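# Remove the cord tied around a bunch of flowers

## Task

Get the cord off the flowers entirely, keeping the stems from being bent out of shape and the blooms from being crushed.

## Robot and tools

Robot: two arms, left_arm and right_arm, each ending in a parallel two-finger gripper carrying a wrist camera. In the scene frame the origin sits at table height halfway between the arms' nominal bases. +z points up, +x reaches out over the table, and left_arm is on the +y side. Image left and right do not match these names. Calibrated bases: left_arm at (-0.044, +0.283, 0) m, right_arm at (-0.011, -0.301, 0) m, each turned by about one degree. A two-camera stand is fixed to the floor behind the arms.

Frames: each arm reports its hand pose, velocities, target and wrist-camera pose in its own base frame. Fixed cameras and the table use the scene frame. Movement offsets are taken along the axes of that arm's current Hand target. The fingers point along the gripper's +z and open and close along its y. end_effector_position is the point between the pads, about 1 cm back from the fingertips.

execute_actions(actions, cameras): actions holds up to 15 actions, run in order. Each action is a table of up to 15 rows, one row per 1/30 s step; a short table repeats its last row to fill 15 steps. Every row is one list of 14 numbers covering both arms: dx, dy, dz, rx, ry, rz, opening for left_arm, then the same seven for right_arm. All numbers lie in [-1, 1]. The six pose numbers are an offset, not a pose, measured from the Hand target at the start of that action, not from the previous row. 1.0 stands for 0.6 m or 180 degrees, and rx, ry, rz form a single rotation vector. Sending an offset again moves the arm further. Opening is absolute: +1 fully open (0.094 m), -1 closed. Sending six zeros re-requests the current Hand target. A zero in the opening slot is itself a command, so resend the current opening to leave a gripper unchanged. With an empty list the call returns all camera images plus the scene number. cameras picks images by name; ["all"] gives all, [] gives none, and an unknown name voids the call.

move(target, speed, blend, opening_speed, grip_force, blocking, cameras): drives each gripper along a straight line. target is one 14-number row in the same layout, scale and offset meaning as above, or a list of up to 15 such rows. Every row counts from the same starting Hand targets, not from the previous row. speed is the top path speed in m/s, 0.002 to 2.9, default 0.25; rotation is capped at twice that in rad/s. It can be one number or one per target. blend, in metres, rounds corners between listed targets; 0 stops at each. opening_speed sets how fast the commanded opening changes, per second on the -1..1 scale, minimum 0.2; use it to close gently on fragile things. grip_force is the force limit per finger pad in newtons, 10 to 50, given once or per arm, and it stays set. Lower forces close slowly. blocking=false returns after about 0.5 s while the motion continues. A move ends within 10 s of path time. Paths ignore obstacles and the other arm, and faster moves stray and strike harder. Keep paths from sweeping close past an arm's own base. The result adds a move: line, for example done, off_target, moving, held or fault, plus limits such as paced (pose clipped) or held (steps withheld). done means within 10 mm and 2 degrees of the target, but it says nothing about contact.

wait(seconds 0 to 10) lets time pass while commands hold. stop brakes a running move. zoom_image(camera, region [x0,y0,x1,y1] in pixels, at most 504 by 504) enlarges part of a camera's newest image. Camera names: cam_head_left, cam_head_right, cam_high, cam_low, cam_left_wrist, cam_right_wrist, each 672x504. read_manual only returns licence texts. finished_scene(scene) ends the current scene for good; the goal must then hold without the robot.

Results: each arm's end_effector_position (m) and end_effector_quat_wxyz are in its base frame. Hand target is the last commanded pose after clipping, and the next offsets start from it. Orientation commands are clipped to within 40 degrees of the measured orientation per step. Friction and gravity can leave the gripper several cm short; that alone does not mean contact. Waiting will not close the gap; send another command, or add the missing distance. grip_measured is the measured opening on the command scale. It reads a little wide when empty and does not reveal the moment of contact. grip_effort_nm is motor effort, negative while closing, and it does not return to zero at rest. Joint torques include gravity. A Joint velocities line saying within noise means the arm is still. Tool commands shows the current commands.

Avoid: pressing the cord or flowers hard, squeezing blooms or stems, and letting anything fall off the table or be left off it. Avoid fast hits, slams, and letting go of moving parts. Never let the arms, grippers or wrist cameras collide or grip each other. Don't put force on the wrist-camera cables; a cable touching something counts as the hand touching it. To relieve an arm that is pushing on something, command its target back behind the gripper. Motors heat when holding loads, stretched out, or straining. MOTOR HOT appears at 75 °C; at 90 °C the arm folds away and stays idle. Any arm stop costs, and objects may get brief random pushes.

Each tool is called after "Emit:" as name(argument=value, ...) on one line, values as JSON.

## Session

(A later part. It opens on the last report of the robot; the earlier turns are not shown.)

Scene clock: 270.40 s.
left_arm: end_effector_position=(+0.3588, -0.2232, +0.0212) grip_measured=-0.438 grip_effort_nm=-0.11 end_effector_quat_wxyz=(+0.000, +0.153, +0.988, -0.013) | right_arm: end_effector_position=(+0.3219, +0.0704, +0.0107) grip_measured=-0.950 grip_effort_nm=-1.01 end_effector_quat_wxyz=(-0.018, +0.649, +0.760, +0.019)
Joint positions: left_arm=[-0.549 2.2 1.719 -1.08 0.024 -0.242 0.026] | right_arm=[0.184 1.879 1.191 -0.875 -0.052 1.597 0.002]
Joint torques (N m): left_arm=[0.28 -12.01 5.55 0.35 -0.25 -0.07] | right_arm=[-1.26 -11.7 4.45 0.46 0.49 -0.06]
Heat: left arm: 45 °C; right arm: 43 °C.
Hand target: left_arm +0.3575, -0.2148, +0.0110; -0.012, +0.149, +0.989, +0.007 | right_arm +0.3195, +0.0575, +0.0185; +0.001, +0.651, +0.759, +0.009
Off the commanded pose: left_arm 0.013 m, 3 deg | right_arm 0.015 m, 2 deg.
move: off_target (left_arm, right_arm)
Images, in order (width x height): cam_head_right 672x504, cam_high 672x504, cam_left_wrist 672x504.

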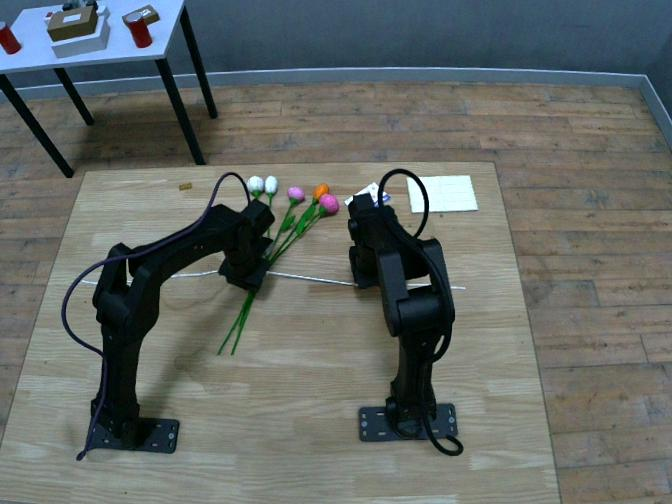

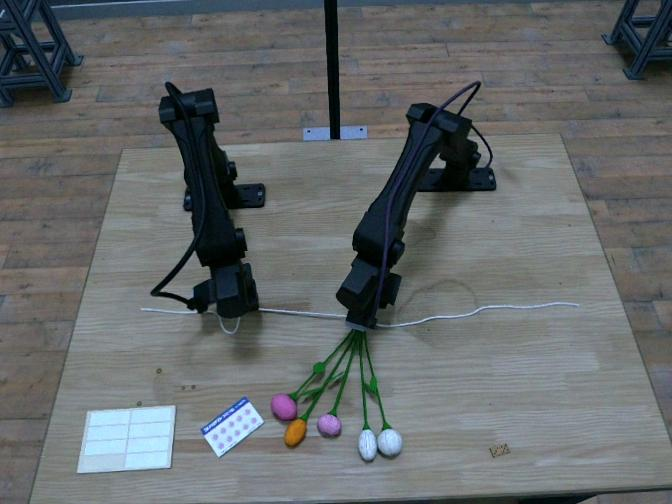

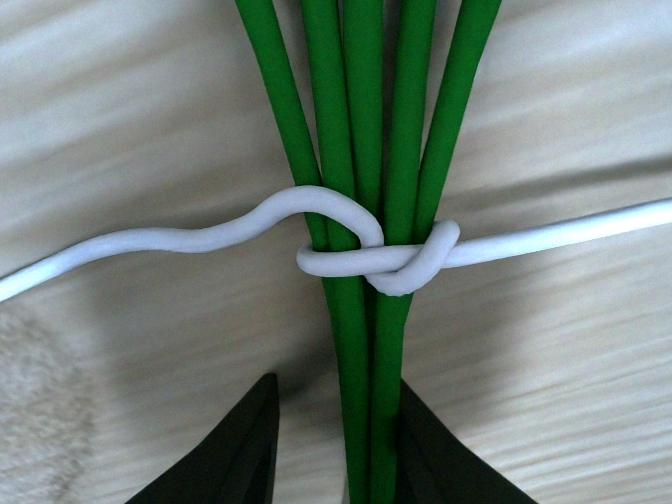

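Emit:
move(target=[[0, 0, 0, 0, 0, 0, -0.44, 0.10, 0.03, 0.03, 0, 0, 0, -1], [0, 0, 0, 0, 0, 0, 0.06, 0.10, 0.03, 0.03, 0, 0, 0, -0.3], [0, 0, -0.13, 0, 0, 0, 0.06, 0.10, 0.03, -0.1, 0, 0, 0, -0.3]], speed=0.1, opening_speed=1.0, cameras=["cam_high", "cam_left_wrist", "cam_right_wrist", "cam_head_right"])

Scene clock: 293.43 s.
left_arm: end_effector_position=(+0.3550, -0.2167, +0.0809) grip_measured=+0.058 grip_effort_nm=0.12 end_effector_quat_wxyz=(-0.022, +0.153, +0.988, +0.007) | right_arm: end_effector_position=(+0.3237, +0.1185, +0.0642) grip_measured=-0.302 grip_effort_nm=0.11 end_effector_quat_wxyz=(-0.011, +0.647, +0.763, -0.003)
Joint positions: left_arm=[-0.549 2.2 1.957 -1.374 0.004 -0.242 0.05] | right_arm=[0.34 1.888 1.429 -1.127 -0.016 1.746 0.033]
Joint torques (N m): left_arm=[0.21 -14.9 7.3 0.25 -0.07 -0.09] | right_arm=[0.18 -11.67 7.3 0.37 0.11 0.18]
Heat: left arm: 45 °C; right arm: 43 °C.
Hand target: left_arm +0.3593, -0.2162, +0.0889; -0.012, +0.149, +0.989, +0.007 | right_arm +0.3273, +0.1188, +0.0794; +0.001, +0.651, +0.759, +0.009
Off the commanded pose: left_arm 0.009 m, 1 deg | right_arm 0.016 m, 2 deg.
move: off_target (right_arm); target 2's new opening was sent with left_arm's hand 0.012 m and 2 deg from that target
Images, in order (width x height): cam_head_right 672x504, cam_high 672x504, cam_left_wrist 672x504, cam_right_wrist 672x504.

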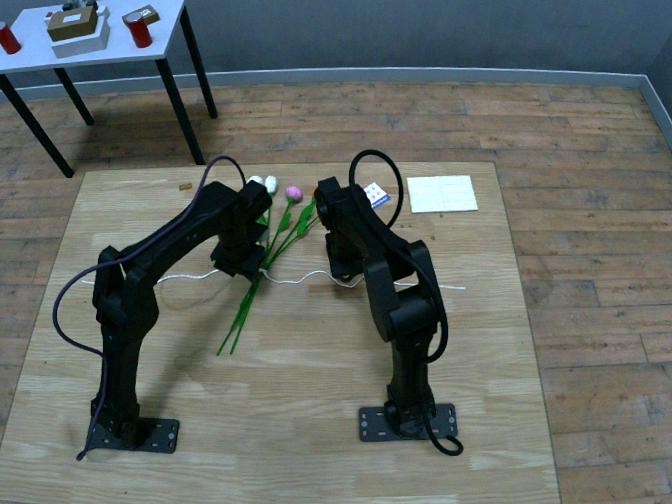

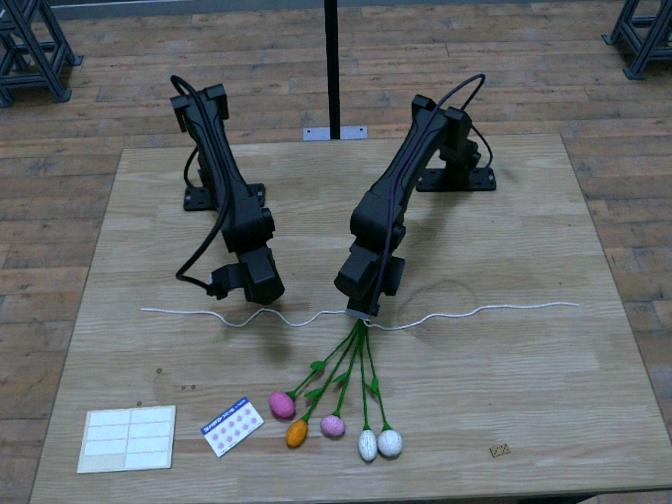

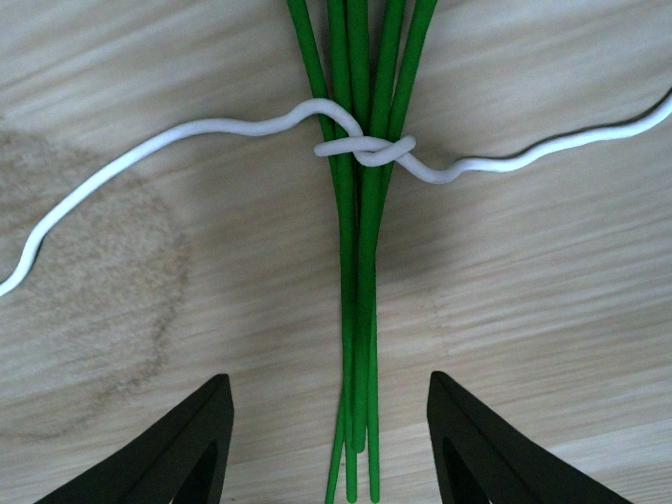

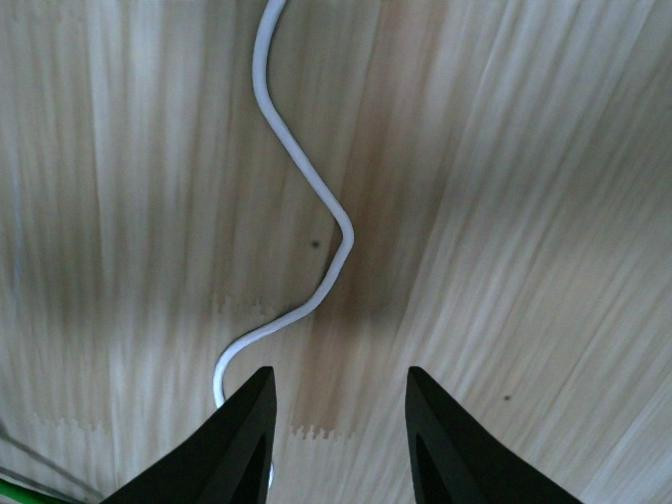

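Emit:
zoom_image(camera="cam_left_wrist", region=[260, 60, 500, 240])

Scaled by 2.100 from the camera's 672x504 image, which has a finer 960x720 frame.

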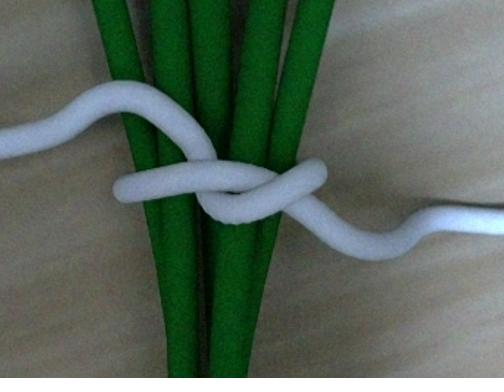

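Emit:
move(target=[-0.0713, 0.0168, 0.055, -0.0037, -0.0091, 0.488, -0.7, 0, 0, 0, 0, 0, 0, -0.3], speed=0.2, cameras=["cam_left_wrist", "cam_right_wrist"])

Emit:
zoom_image(camera="cam_left_wrist", region=[200, 240, 480, 440])

Scene clock: 322.63 s.
left_arm: end_effector_position=(+0.3979, -0.2179, +0.0613) grip_measured=-0.698 grip_effort_nm=-0.11 end_effector_quat_wxyz=(+0.002, +0.793, +0.609, +0.004) | right_arm: end_effector_position=(+0.3236, +0.1185, +0.0642) grip_measured=-0.302 grip_effort_nm=0.11 end_effector_quat_wxyz=(-0.011, +0.647, +0.763, -0.003)
Joint positions: left_arm=[-0.506 2.322 2.082 -1.326 -0.006 1.325 0.014] | right_arm=[0.34 1.888 1.429 -1.127 -0.016 1.746 0.033]
Joint torques (N m): left_arm=[0.5 -12.97 7.54 0.45 0.07 -0.06] | right_arm=[0.17 -11.66 7.28 0.37 0.11 0.19]
Heat: left arm: 47 °C; right arm: 43 °C.
Hand target: left_arm +0.4024, -0.2186, +0.0550; +0.000, +0.794, +0.609, +0.000 | right_arm +0.3273, +0.1188, +0.0794; +0.001, +0.651, +0.759, +0.009
Off the commanded pose: left_arm 0.008 m, 0 deg | right_arm 0.016 m, 2 deg.
move: off_target (right_arm)
Images, in order (width x height): cam_left_wrist 672x504, cam_right_wrist 672x504.

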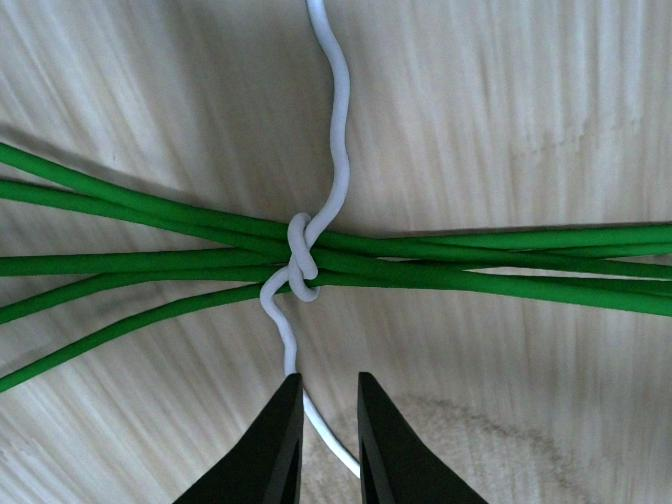

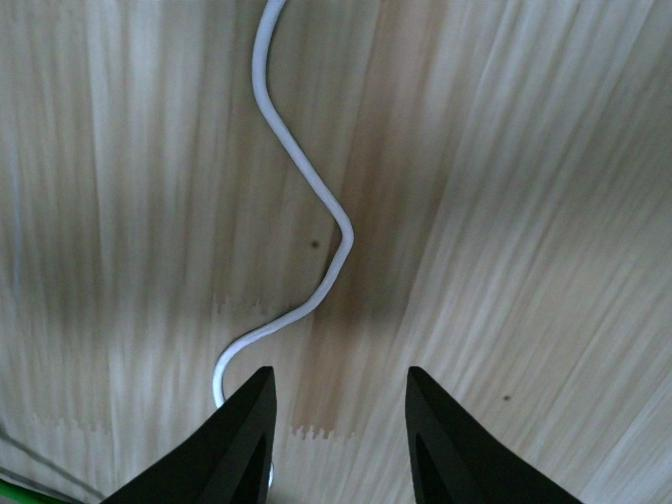

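Scaled by 1.800 from the camera's 672x504 image, which has a finer 960x720 frame.

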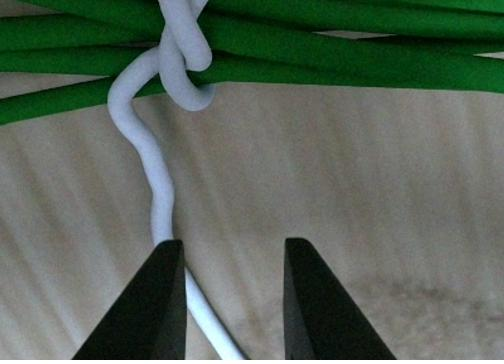

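Emit:
move(target=[0.0167, 0, 0.0742, 0, 0, 0, -0.7, 0, 0, 0, 0, 0, 0, -0.3], speed=0.1, cameras=["cam_left_wrist"])

Scene clock: 330.37 s.
left_arm: end_effector_position=(+0.4075, -0.2109, +0.0222) grip_measured=-0.698 grip_effort_nm=-0.10 end_effector_quat_wxyz=(+0.010, +0.792, +0.610, +0.008) | right_arm: end_effector_position=(+0.3236, +0.1185, +0.0642) grip_measured=-0.302 grip_effort_nm=0.12 end_effector_quat_wxyz=(-0.011, +0.647, +0.763, -0.003)
Joint positions: left_arm=[-0.482 2.337 1.952 -1.161 -0.006 1.347 0.014] | right_arm=[0.34 1.888 1.429 -1.127 -0.016 1.746 0.033]
Joint torques (N m): left_arm=[0.28 -13.57 5.16 0.55 0.08 0.02] | right_arm=[0.18 -11.67 7.28 0.37 0.11 0.18]
Heat: left arm: 45 °C; right arm: 43 °C.
Hand target: left_arm +0.4050, -0.2090, +0.0105; +0.000, +0.794, +0.608, +0.000 | right_arm +0.3273, +0.1188, +0.0794; +0.001, +0.651, +0.759, +0.009
Off the commanded pose: left_arm 0.012 m, 1 deg | right_arm 0.016 m, 2 deg.
move: off_target (left_arm, right_arm)
Images, in order (width x height): cam_left_wrist 672x504.

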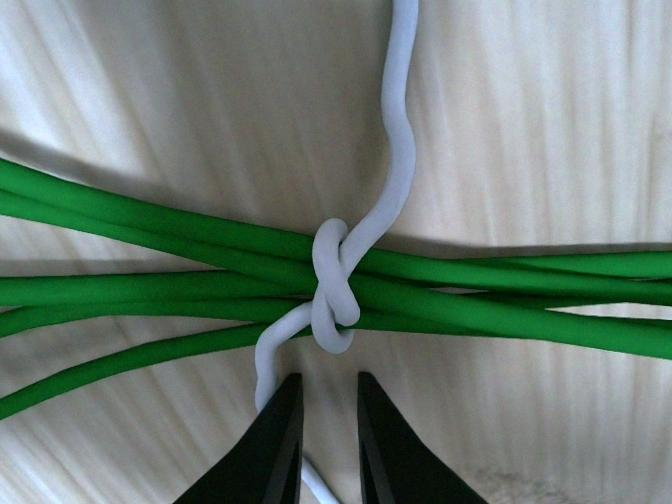

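Emit:
execute_actions(actions=[])

Scene clock: 338.60 s.
left_arm: end_effector_position=(+0.4075, -0.2109, +0.0222) grip_measured=-0.698 grip_effort_nm=-0.10 end_effector_quat_wxyz=(+0.010, +0.792, +0.610, +0.008) | right_arm: end_effector_position=(+0.3236, +0.1185, +0.0642) grip_measured=-0.302 grip_effort_nm=0.11 end_effector_quat_wxyz=(-0.011, +0.647, +0.763, -0.003)
Joint positions: left_arm=[-0.482 2.337 1.952 -1.161 -0.006 1.347 0.014] | right_arm=[0.34 1.888 1.429 -1.127 -0.016 1.746 0.033]
Joint velocities: within noise
Joint torques (N m): left_arm=[0.29 -13.56 5.16 0.53 0.08 0.02] | right_arm=[0.17 -11.67 7.28 0.37 0.11 0.19]
Heat: left arm: 44 °C; right arm: 43 °C.
Hand target: left_arm +0.4050, -0.2090, +0.0105; +0.000, +0.794, +0.609, +0.000 | right_arm +0.3273, +0.1188, +0.0794; +0.001, +0.651, +0.759, +0.009
Tool commands: left_gripper/opening=-0.7 right_gripper/opening=-0.3
Off the commanded pose: left_arm 0.012 m, 2 deg | right_arm 0.016 m, 2 deg.

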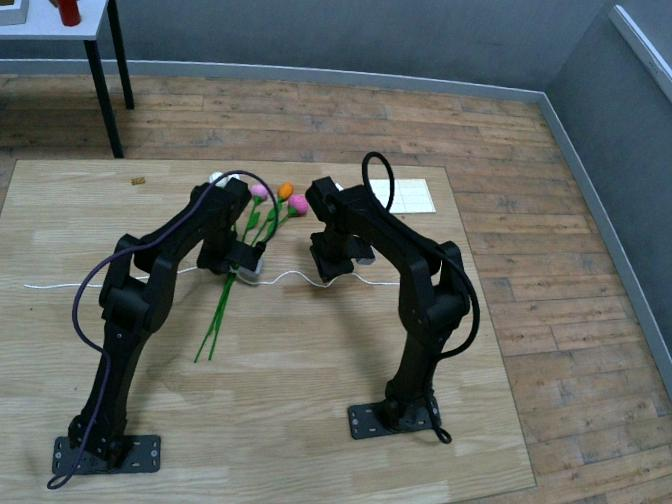

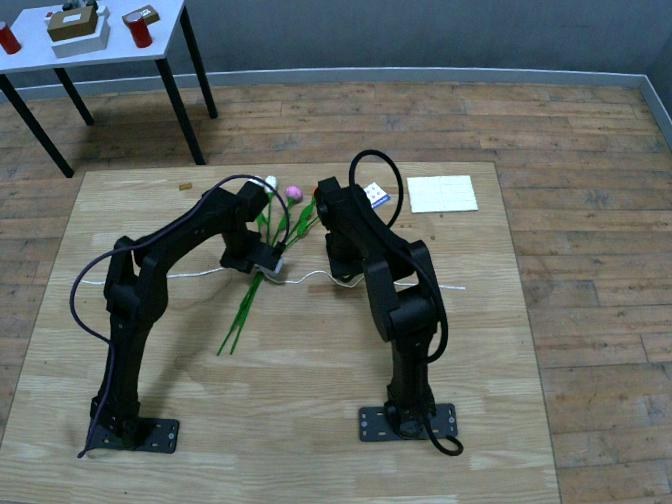

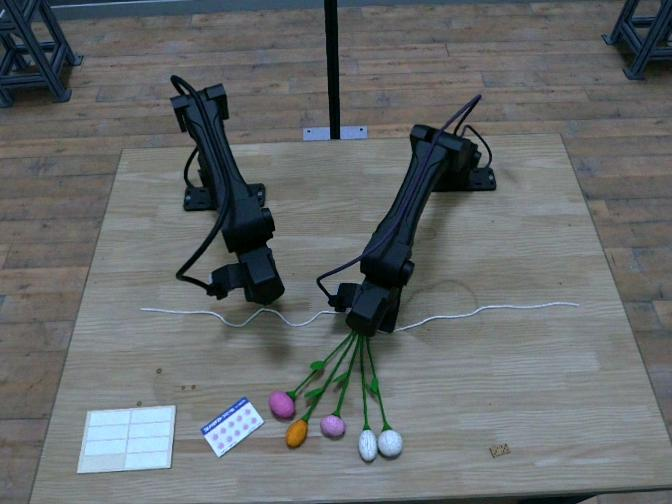

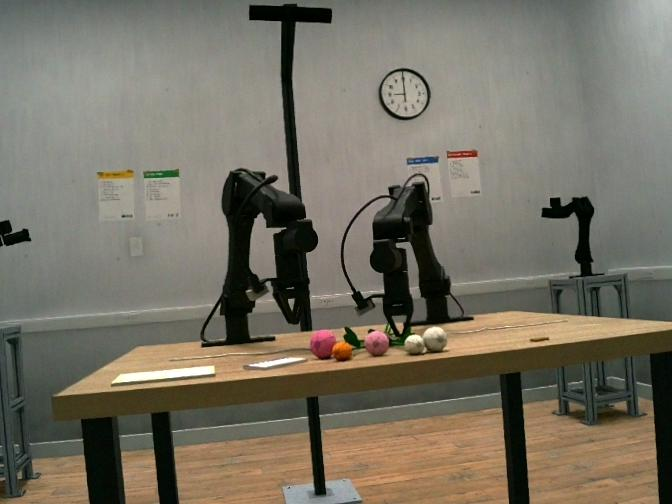

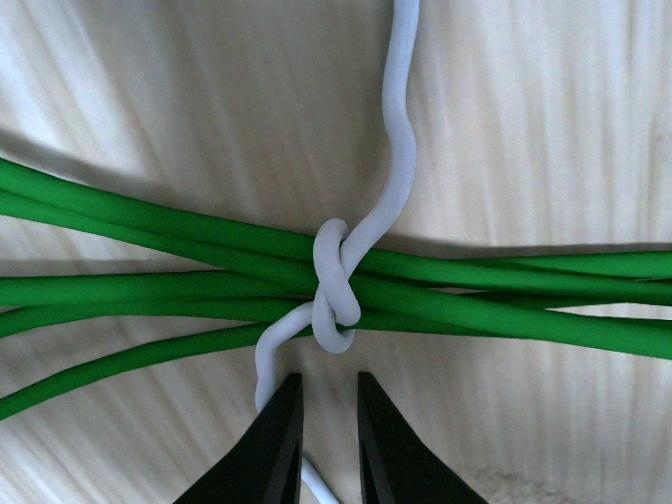

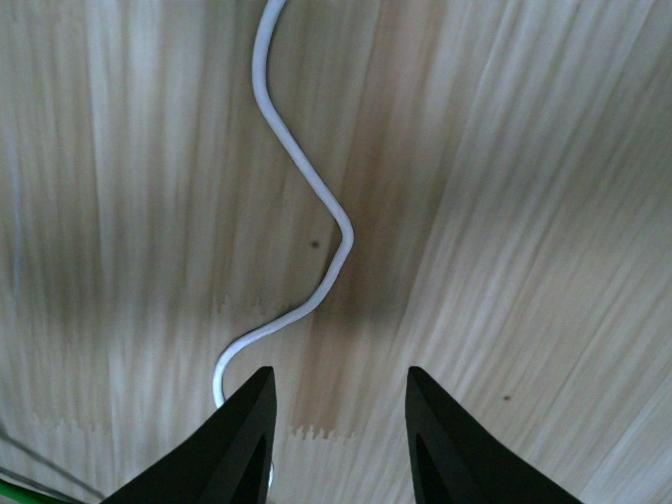

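Emit:
zoom_image(camera="cam_left_wrist", region=[230, 190, 450, 410])

Scaled by 2.291 from the camera's 672x504 image, which has a finer 960x720 frame.

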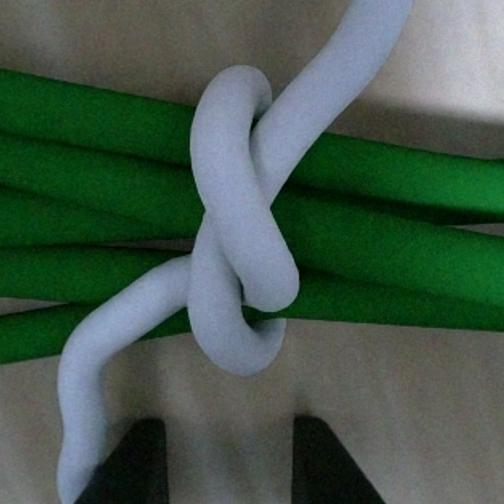

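Emit:
move(target=[-0.0167, 0, 0.005, 0, 0, 0, -0.7, 0, 0, 0, 0, 0, 0, -0.3], speed=0.05, cameras=["cam_left_wrist"])

Scene clock: 352.23 s.
left_arm: end_effector_position=(+0.4057, -0.2160, +0.0219) grip_measured=-0.698 grip_effort_nm=-0.10 end_effector_quat_wxyz=(+0.011, +0.793, +0.609, +0.009) | right_arm: end_effector_position=(+0.3236, +0.1185, +0.0642) grip_measured=-0.302 grip_effort_nm=0.11 end_effector_quat_wxyz=(-0.011, +0.647, +0.763, -0.003)
Joint positions: left_arm=[-0.494 2.337 1.952 -1.158 -0.008 1.337 0.014] | right_arm=[0.34 1.888 1.429 -1.127 -0.016 1.746 0.033]
Joint torques (N m): left_arm=[-0.65 -12.62 5.79 0.54 0.03 -0.11] | right_arm=[0.18 -11.67 7.3 0.37 0.11 0.19]
Heat: left arm: 43 °C; right arm: 43 °C.
Hand target: left_arm +0.4024, -0.2187, +0.0076; +0.000, +0.794, +0.608, +0.000 | right_arm +0.3273, +0.1188, +0.0794; +0.001, +0.651, +0.759, +0.009
Off the commanded pose: left_arm 0.015 m, 2 deg | right_arm 0.016 m, 2 deg.
move: off_target (left_arm, right_arm)
Images, in order (width x height): cam_left_wrist 672x504.

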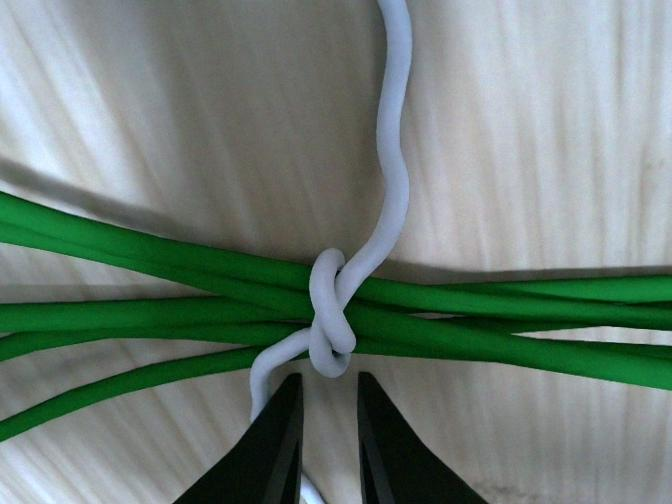

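Emit:
move(target=[-0.0117, 0, 0.005, 0, 0, 0, -0.7, 0, 0, 0, 0, 0, 0, -0.3], speed=0.05, cameras=["cam_left_wrist"])

Scene clock: 354.00 s.
left_arm: end_effector_position=(+0.4039, -0.2209, +0.0216) grip_measured=-0.698 grip_effort_nm=-0.10 end_effector_quat_wxyz=(+0.012, +0.792, +0.610, +0.011) | right_arm: end_effector_position=(+0.3236, +0.1185, +0.0642) grip_measured=-0.302 grip_effort_nm=0.11 end_effector_quat_wxyz=(-0.011, +0.647, +0.763, -0.003)
Joint positions: left_arm=[-0.507 2.338 1.952 -1.154 -0.011 1.322 0.014] | right_arm=[0.34 1.888 1.429 -1.127 -0.016 1.746 0.033]
Joint torques (N m): left_arm=[-0.83 -11.85 6.13 0.56 0.12 -0.08] | right_arm=[0.17 -11.67 7.3 0.37 0.11 0.19]
Heat: left arm: 43 °C; right arm: 43 °C.
Hand target: left_arm +0.4006, -0.2255, +0.0045; +0.000, +0.794, +0.608, +0.000 | right_arm +0.3273, +0.1188, +0.0794; +0.001, +0.651, +0.759, +0.009
Off the commanded pose: left_arm 0.018 m, 2 deg | right_arm 0.016 m, 2 deg.
move: off_target (left_arm, right_arm)
Images, in order (width x height): cam_left_wrist 672x504.

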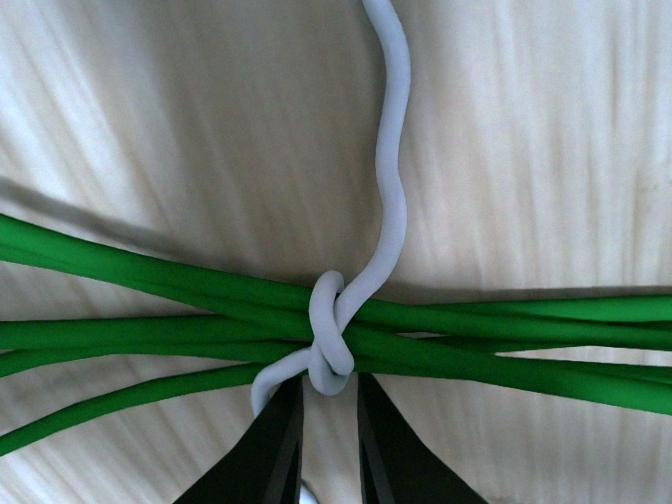

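Emit:
move(target=[-0.0075, 0, -0.006, 0, 0, 0, -0.7, 0, 0, 0, 0, 0, 0, -0.3], speed=0.05, cameras=["cam_left_wrist"])

Emit:
zoom_image(camera="cam_left_wrist", region=[220, 260, 440, 480])

Scene clock: 357.40 s.
left_arm: end_effector_position=(+0.4034, -0.2243, +0.0217) grip_measured=-0.698 grip_effort_nm=-0.10 end_effector_quat_wxyz=(+0.012, +0.791, +0.611, +0.013) | right_arm: end_effector_position=(+0.3236, +0.1185, +0.0642) grip_measured=-0.302 grip_effort_nm=0.11 end_effector_quat_wxyz=(-0.011, +0.647, +0.763, -0.003)
Joint positions: left_arm=[-0.515 2.343 1.961 -1.157 -0.014 1.312 0.014] | right_arm=[0.34 1.888 1.429 -1.127 -0.016 1.746 0.033]
Joint torques (N m): left_arm=[-0.95 -12.14 6.89 0.42 0.15 -0.03] | right_arm=[0.17 -11.67 7.3 0.37 0.11 0.18]
Heat: left arm: 43 °C; right arm: 43 °C.
Hand target: left_arm +0.3995, -0.2298, +0.0082; +0.000, +0.794, +0.608, +0.000 | right_arm +0.3273, +0.1188, +0.0794; +0.001, +0.651, +0.759, +0.009
Off the commanded pose: left_arm 0.015 m, 2 deg | right_arm 0.016 m, 2 deg.
move: off_target (left_arm, right_arm)
Images, in order (width x height): cam_left_wrist 672x504.

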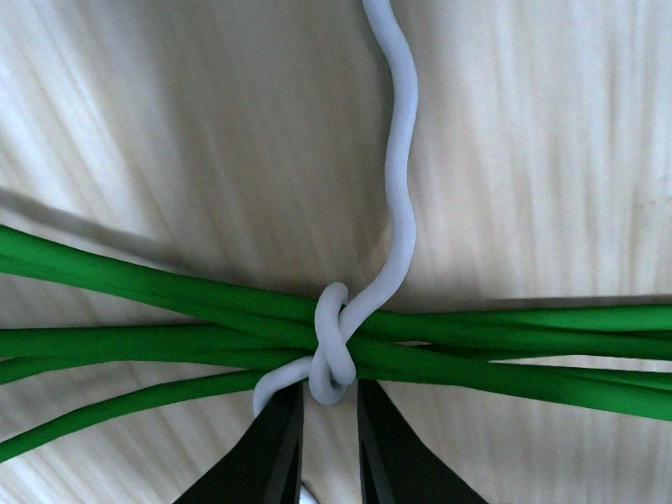

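Scaled by 2.291 from the camera's 672x504 image, which has a finer 960x720 frame.

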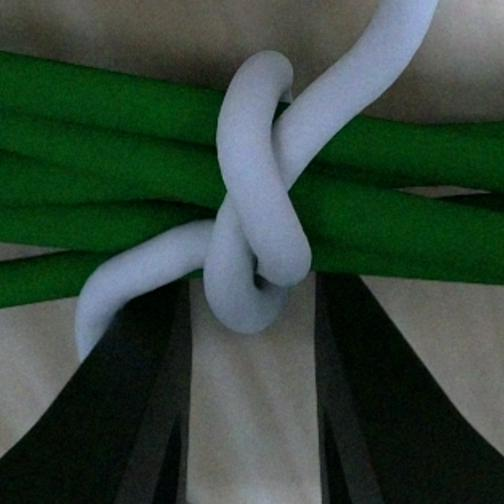

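Emit:
move(target=[0, 0, 0, 0, 0, 0, -1, 0, 0, 0, 0, 0, 0, -0.3], speed=0.05, opening_speed=0.4, cameras=["cam_left_wrist"])

Emit:
zoom_image(camera="cam_left_wrist", region=[220, 260, 440, 480])

Scene clock: 359.63 s.
left_arm: end_effector_position=(+0.4031, -0.2251, +0.0217) grip_measured=-0.984 grip_effort_nm=-0.87 end_effector_quat_wxyz=(+0.012, +0.792, +0.611, +0.013) | right_arm: end_effector_position=(+0.3236, +0.1185, +0.0642) grip_measured=-0.302 grip_effort_nm=0.11 end_effector_quat_wxyz=(-0.011, +0.647, +0.763, -0.003)
Joint positions: left_arm=[-0.517 2.343 1.961 -1.157 -0.014 1.311 0.001] | right_arm=[0.34 1.888 1.429 -1.127 -0.016 1.746 0.033]
Joint torques (N m): left_arm=[-0.76 -12.08 6.99 0.43 0.15 -0.07] | right_arm=[0.17 -11.69 7.3 0.38 0.11 0.18]
Heat: left arm: 42 °C; right arm: 43 °C.
Hand target: left_arm +0.3994, -0.2298, +0.0082; +0.000, +0.794, +0.609, +0.000 | right_arm +0.3273, +0.1188, +0.0794; +0.001, +0.651, +0.759, +0.009
Off the commanded pose: left_arm 0.015 m, 2 deg | right_arm 0.016 m, 2 deg.
move: off_target (left_arm, right_arm)
Images, in order (width x height): cam_left_wrist 672x504.

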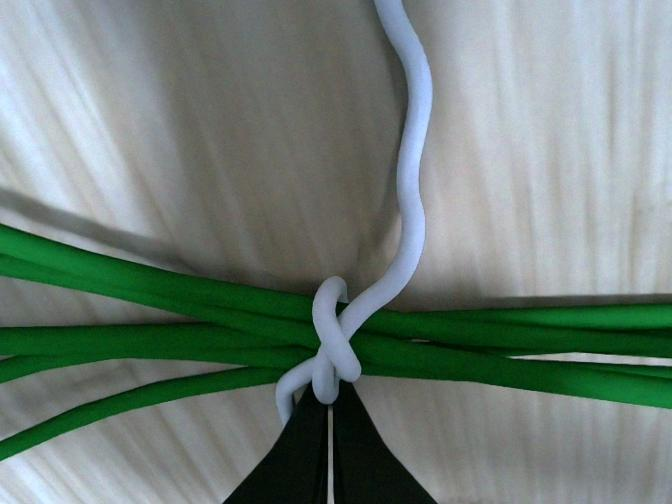

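Scaled by 2.291 from the camera's 672x504 image, which has a finer 960x720 frame.

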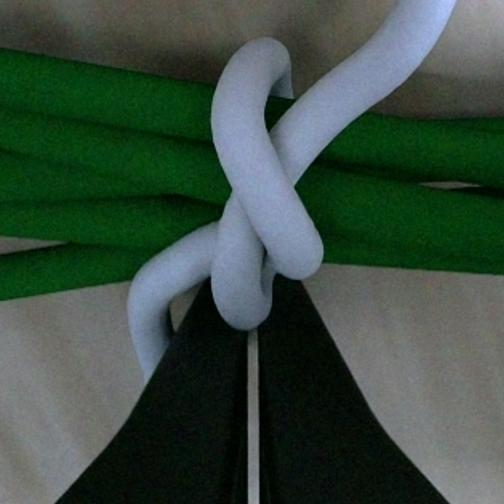

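Emit:
move(target=[0.03, 0, 0, 0, 0, 0, -1, 0, 0, 0, 0, 0, 0, -0.3], speed=0.05, cameras=["cam_left_wrist"])

Emit:
zoom_image(camera="cam_left_wrist", region=[220, 230, 440, 450])

Scene clock: 382.37 s.
left_arm: end_effector_position=(+0.4075, -0.2176, +0.0217) grip_measured=-0.984 grip_effort_nm=-0.87 end_effector_quat_wxyz=(+0.015, +0.793, +0.609, +0.008) | right_arm: end_effector_position=(+0.3236, +0.1185, +0.0642) grip_measured=-0.302 grip_effort_nm=0.11 end_effector_quat_wxyz=(-0.011, +0.647, +0.763, -0.003)
Joint positions: left_arm=[-0.494 2.343 1.961 -1.156 -0.003 1.339 0.001] | right_arm=[0.34 1.888 1.429 -1.127 -0.016 1.746 0.033]
Joint torques (N m): left_arm=[0.68 -13.72 4.59 0.56 0.05 0.07] | right_arm=[0.18 -11.67 7.3 0.37 0.11 0.19]
Heat: left arm: 41 °C; right arm: 43 °C.
Hand target: left_arm +0.4042, -0.2124, +0.0082; +0.000, +0.794, +0.609, +0.000 | right_arm +0.3273, +0.1188, +0.0794; +0.001, +0.651, +0.759, +0.009
Off the commanded pose: left_arm 0.015 m, 2 deg | right_arm 0.016 m, 2 deg.
move: off_target (left_arm, right_arm)
Images, in order (width x height): cam_left_wrist 672x504.

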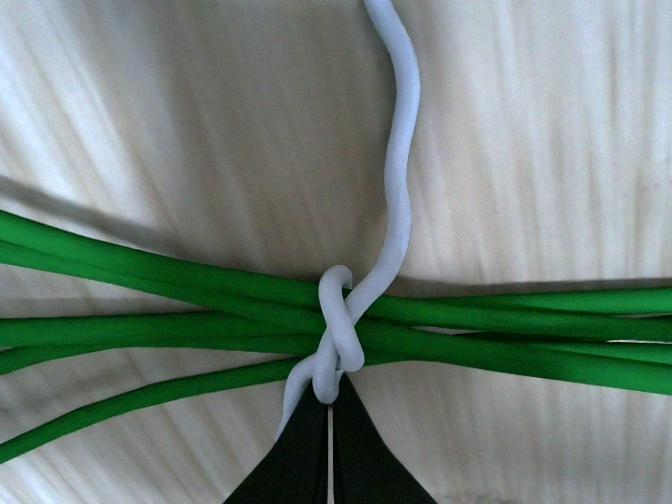

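Scaled by 2.291 from the camera's 672x504 image, which has a finer 960x720 frame.

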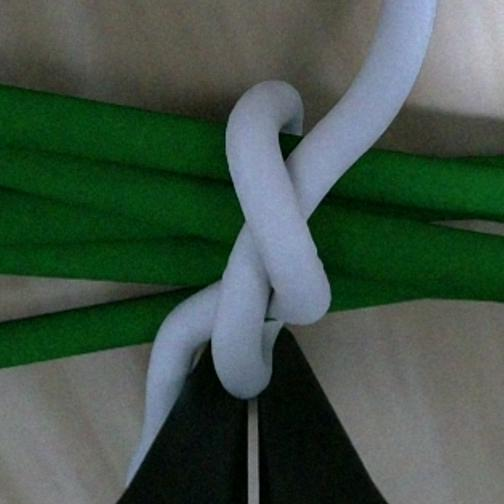

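Emit:
move(target=[0.03, 0, 0, 0, 0, 0, -1, 0, 0, 0, 0, 0, 0, -0.3], speed=0.05, cameras=["cam_left_wrist"])

Emit:
zoom_image(camera="cam_left_wrist", region=[220, 190, 440, 410])

Scene clock: 385.07 s.
left_arm: end_effector_position=(+0.4097, -0.2113, +0.0202) grip_measured=-0.984 grip_effort_nm=-0.86 end_effector_quat_wxyz=(+0.022, +0.796, +0.604, -0.008) | right_arm: end_effector_position=(+0.3236, +0.1185, +0.0642) grip_measured=-0.302 grip_effort_nm=0.11 end_effector_quat_wxyz=(-0.011, +0.647, +0.763, -0.003)
Joint positions: left_arm=[-0.465 2.34 1.949 -1.147 0.034 1.378 0.001] | right_arm=[0.34 1.888 1.429 -1.127 -0.016 1.746 0.033]
Joint torques (N m): left_arm=[1.63 -14.76 3.54 0.57 -0.32 -0.02] | right_arm=[0.18 -11.66 7.3 0.38 0.11 0.18]
Heat: left arm: 41 °C; right arm: 43 °C.
Hand target: left_arm +0.4088, -0.1950, +0.0081; +0.000, +0.794, +0.608, +0.000 | right_arm +0.3273, +0.1188, +0.0794; +0.001, +0.651, +0.759, +0.009
Off the commanded pose: left_arm 0.020 m, 3 deg | right_arm 0.016 m, 2 deg.
move: off_target (left_arm, right_arm)
Images, in order (width x height): cam_left_wrist 672x504.

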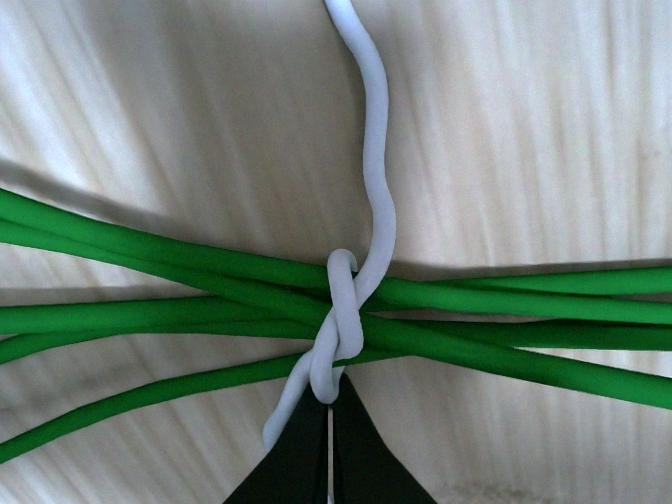

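Scaled by 2.291 from the camera's 672x504 image, which has a finer 960x720 frame.

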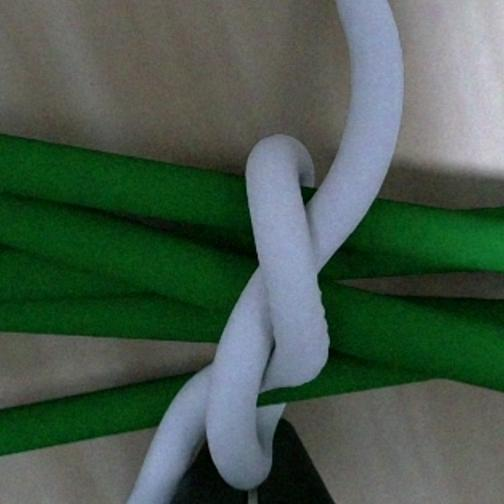

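Emit:
move(target=[0.03, 0, 0, 0, 0, 0, -1, 0, 0, 0, 0, 0, 0, -0.3], speed=0.05, cameras=["cam_left_wrist"])

Emit:
zoom_image(camera="cam_left_wrist", region=[220, 190, 440, 410])

Scene clock: 387.07 s.
left_arm: end_effector_position=(+0.4157, -0.1950, +0.0202) grip_measured=-0.984 grip_effort_nm=-0.86 end_effector_quat_wxyz=(+0.025, +0.796, +0.604, -0.009) | right_arm: end_effector_position=(+0.3236, +0.1185, +0.0642) grip_measured=-0.302 grip_effort_nm=0.11 end_effector_quat_wxyz=(-0.011, +0.647, +0.763, -0.003)
Joint positions: left_arm=[-0.425 2.327 1.927 -1.134 0.039 1.417 0.001] | right_arm=[0.34 1.888 1.429 -1.127 -0.016 1.746 0.033]
Joint torques (N m): left_arm=[1.58 -14.68 3.52 0.54 -0.37 0] | right_arm=[0.17 -11.67 7.31 0.37 0.11 0.18]
Heat: left arm: 41 °C; right arm: 43 °C.
Hand target: left_arm +0.4135, -0.1777, +0.0082; +0.000, +0.794, +0.609, +0.000 | right_arm +0.3273, +0.1188, +0.0794; +0.001, +0.651, +0.759, +0.009
Off the commanded pose: left_arm 0.021 m, 3 deg | right_arm 0.016 m, 2 deg.
move: off_target (left_arm, right_arm)
Images, in order (width x height): cam_left_wrist 672x504.

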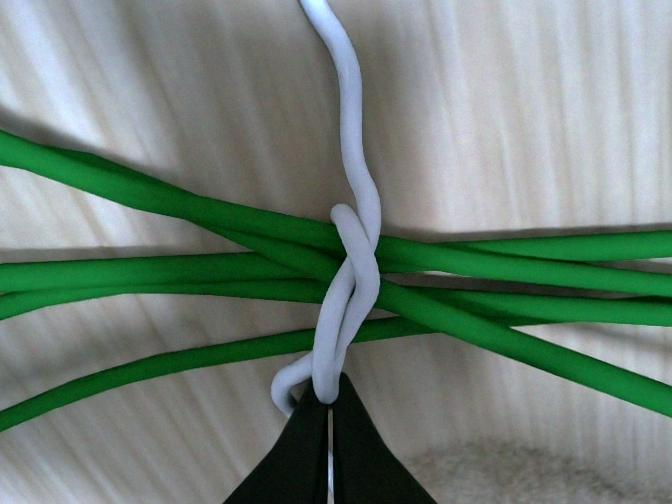

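Scaled by 2.291 from the camera's 672x504 image, which has a finer 960x720 frame.

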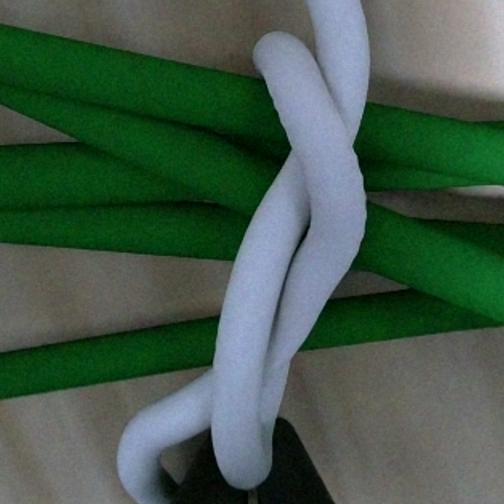

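Emit:
move(target=[0.06, 0, 0, 0, 0, 0, -1, 0, 0, 0, 0, 0, 0, -0.3], speed=0.06, cameras=["cam_left_wrist"])

Emit:
zoom_image(camera="cam_left_wrist", region=[220, 190, 440, 410])

Scene clock: 392.30 s.
left_arm: end_effector_position=(+0.4263, -0.1599, +0.0199) grip_measured=-0.984 grip_effort_nm=-0.86 end_effector_quat_wxyz=(+0.026, +0.796, +0.605, -0.008) | right_arm: end_effector_position=(+0.3236, +0.1185, +0.0642) grip_measured=-0.302 grip_effort_nm=0.11 end_effector_quat_wxyz=(-0.011, +0.647, +0.763, -0.003)
Joint positions: left_arm=[-0.344 2.312 1.899 -1.123 0.043 1.497 0.001] | right_arm=[0.34 1.888 1.429 -1.127 -0.016 1.746 0.033]
Joint torques (N m): left_arm=[1.5 -14.56 3.51 0.54 -0.41 0.04] | right_arm=[0.17 -11.67 7.28 0.37 0.11 0.18]
Heat: left arm: 42 °C; right arm: 43 °C.
Hand target: left_arm +0.4228, -0.1427, +0.0080; +0.000, +0.794, +0.609, +0.000 | right_arm +0.3273, +0.1188, +0.0794; +0.001, +0.651, +0.759, +0.009
Off the commanded pose: left_arm 0.021 m, 3 deg | right_arm 0.016 m, 2 deg.
move: off_target (left_arm, right_arm)
Images, in order (width x height): cam_left_wrist 672x504.

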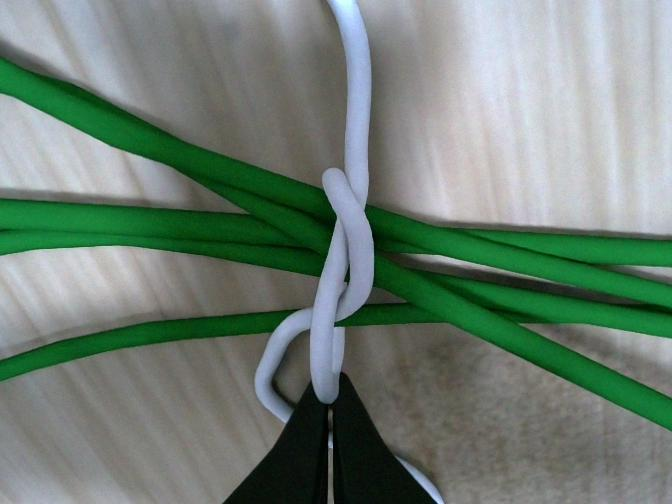

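Scaled by 2.291 from the camera's 672x504 image, which has a finer 960x720 frame.

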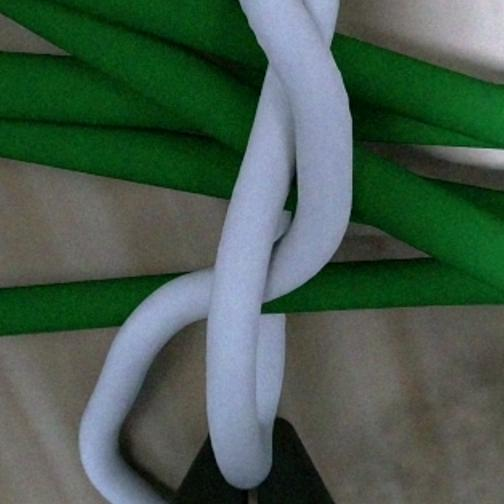

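Emit:
move(target=[0.08, 0, 0, 0, 0, 0, -1, 0, 0, 0, 0, 0, 0, -0.3], speed=0.06, cameras=["cam_left_wrist", "cam_high"])

Emit:
zoom_image(camera="cam_left_wrist", region=[220, 190, 440, 410])

Emit:
zoom_image(camera="cam_high", region=[240, 260, 480, 480])

Scene clock: 395.43 s.
left_arm: end_effector_position=(+0.4399, -0.1134, +0.0200) grip_measured=-0.984 grip_effort_nm=-0.86 end_effector_quat_wxyz=(+0.027, +0.796, +0.605, -0.007) | right_arm: end_effector_position=(+0.3236, +0.1185, +0.0642) grip_measured=-0.302 grip_effort_nm=0.11 end_effector_quat_wxyz=(-0.011, +0.647, +0.763, -0.003)
Joint positions: left_arm=[-0.237 2.308 1.893 -1.122 0.045 1.605 0.001] | right_arm=[0.34 1.888 1.429 -1.127 -0.016 1.746 0.033]
Joint torques (N m): left_arm=[1.5 -14.41 3.7 0.54 -0.43 0.02] | right_arm=[0.17 -11.66 7.31 0.38 0.11 0.18]
Heat: left arm: 43 °C; right arm: 43 °C.
Hand target: left_arm +0.4352, -0.0964, +0.0081; +0.000, +0.793, +0.609, +0.000 | right_arm +0.3273, +0.1188, +0.0794; +0.001, +0.651, +0.759, +0.009
Off the commanded pose: left_arm 0.021 m, 3 deg | right_arm 0.016 m, 2 deg.
move: off_target (left_arm, right_arm)
Images, in order (width x height): cam_high 672x504, cam_left_wrist 672x504.

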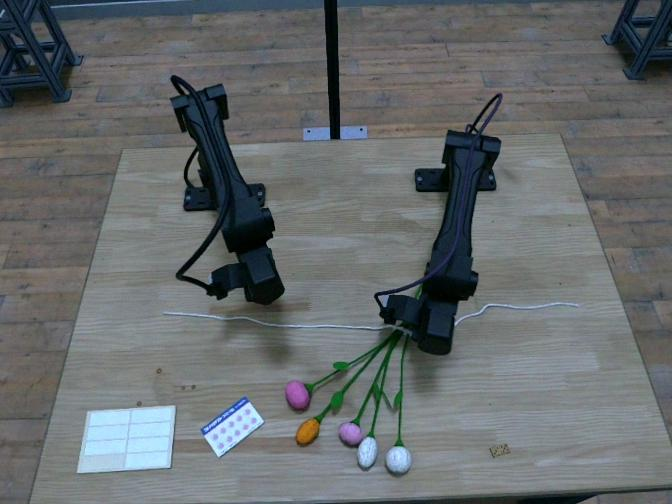

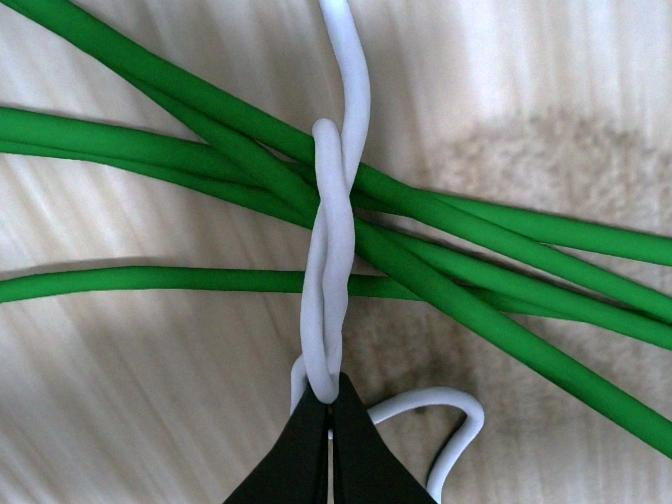

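Scaled by 2.291 from the camera's 672x504 image, which has a finer 960x720 frame.

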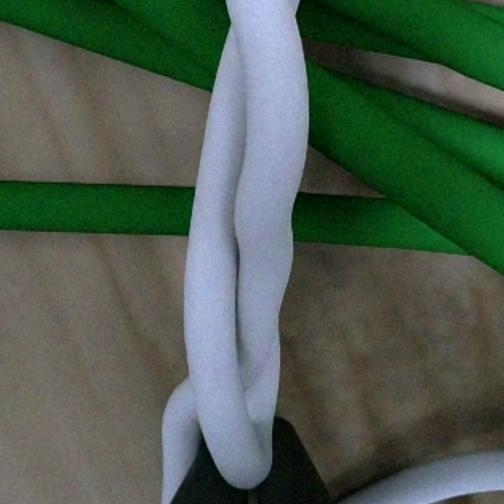

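Scaled by 2.100 from the camera's 672x504 image, which has a finer 960x720 frame.

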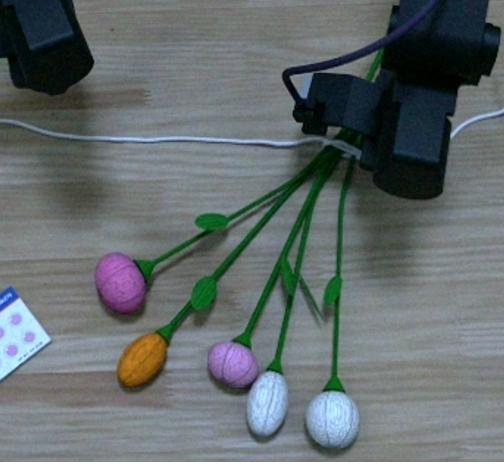

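Emit:
move(target=[-0.05, 0, -0.1, 0, 0, 0, -1, 0, 0, 0, 0, 0, 0, -0.3], speed=0.08, cameras=["cam_left_wrist", "cam_head_left", "cam_head_right"])

Emit:
zoom_image(camera="cam_left_wrist", region=[180, 60, 500, 500])

Scene clock: 431.80 s.
left_arm: end_effector_position=(+0.4251, -0.1239, +0.0531) grip_measured=-0.984 grip_effort_nm=-0.86 end_effector_quat_wxyz=(-0.010, +0.794, +0.608, -0.008) | right_arm: end_effector_position=(+0.3236, +0.1185, +0.0642) grip_measured=-0.302 grip_effort_nm=0.11 end_effector_quat_wxyz=(-0.011, +0.647, +0.763, -0.003)
Joint positions: left_arm=[-0.286 2.307 2.025 -1.314 0 1.548 0.001] | right_arm=[0.34 1.888 1.429 -1.127 -0.016 1.746 0.033]
Joint torques (N m): left_arm=[-0.23 -17.4 7.41 0.23 0.01 -0.09] | right_arm=[0.17 -11.67 7.3 0.38 0.11 0.18]
Heat: left arm: 46 °C; right arm: 43 °C.
Hand target: left_arm +0.4274, -0.1254, +0.0681; +0.000, +0.794, +0.608, +0.000 | right_arm +0.3273, +0.1188, +0.0794; +0.001, +0.651, +0.759, +0.009
Off the commanded pose: left_arm 0.015 m, 1 deg | right_arm 0.016 m, 2 deg.
move: off_target (left_arm, right_arm)
Images, in order (width x height): cam_head_left 672x504, cam_head_right 672x504, cam_left_wrist 672x504.

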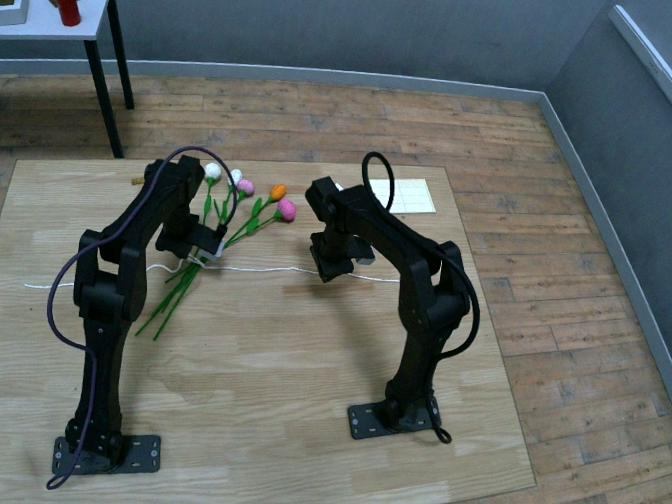

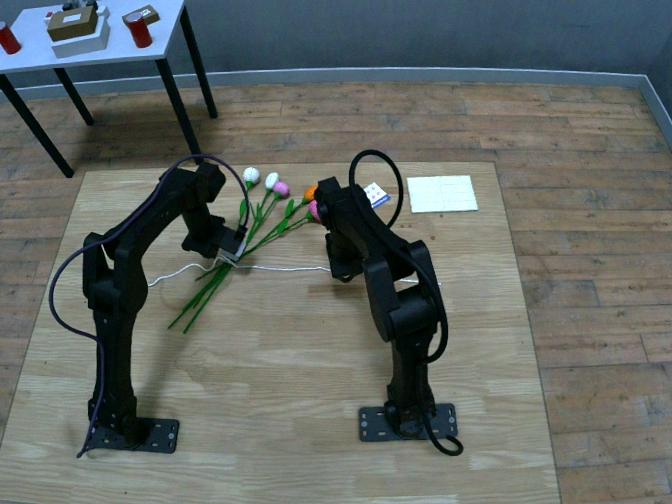

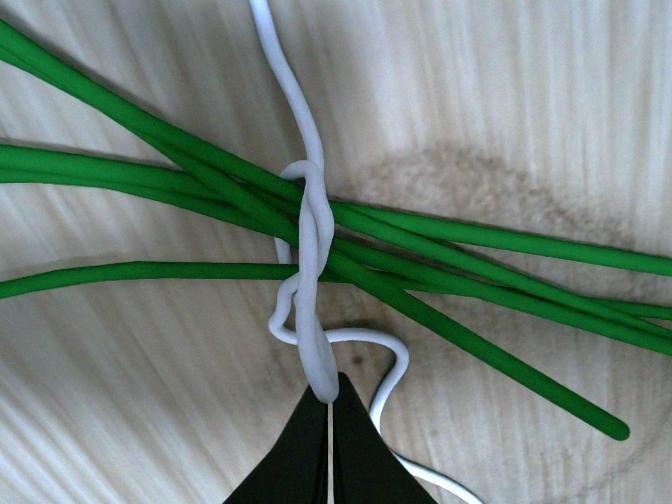

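Scaled by 1.145 from the camera's 672x504 image, which has a finer 960x720 frame.

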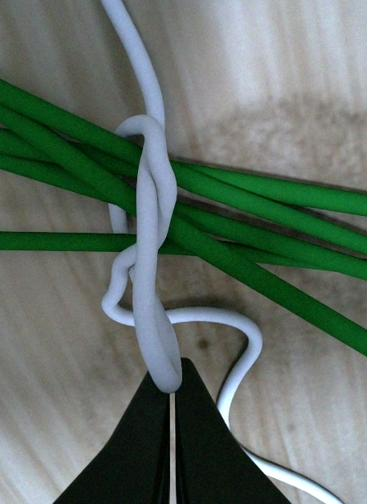

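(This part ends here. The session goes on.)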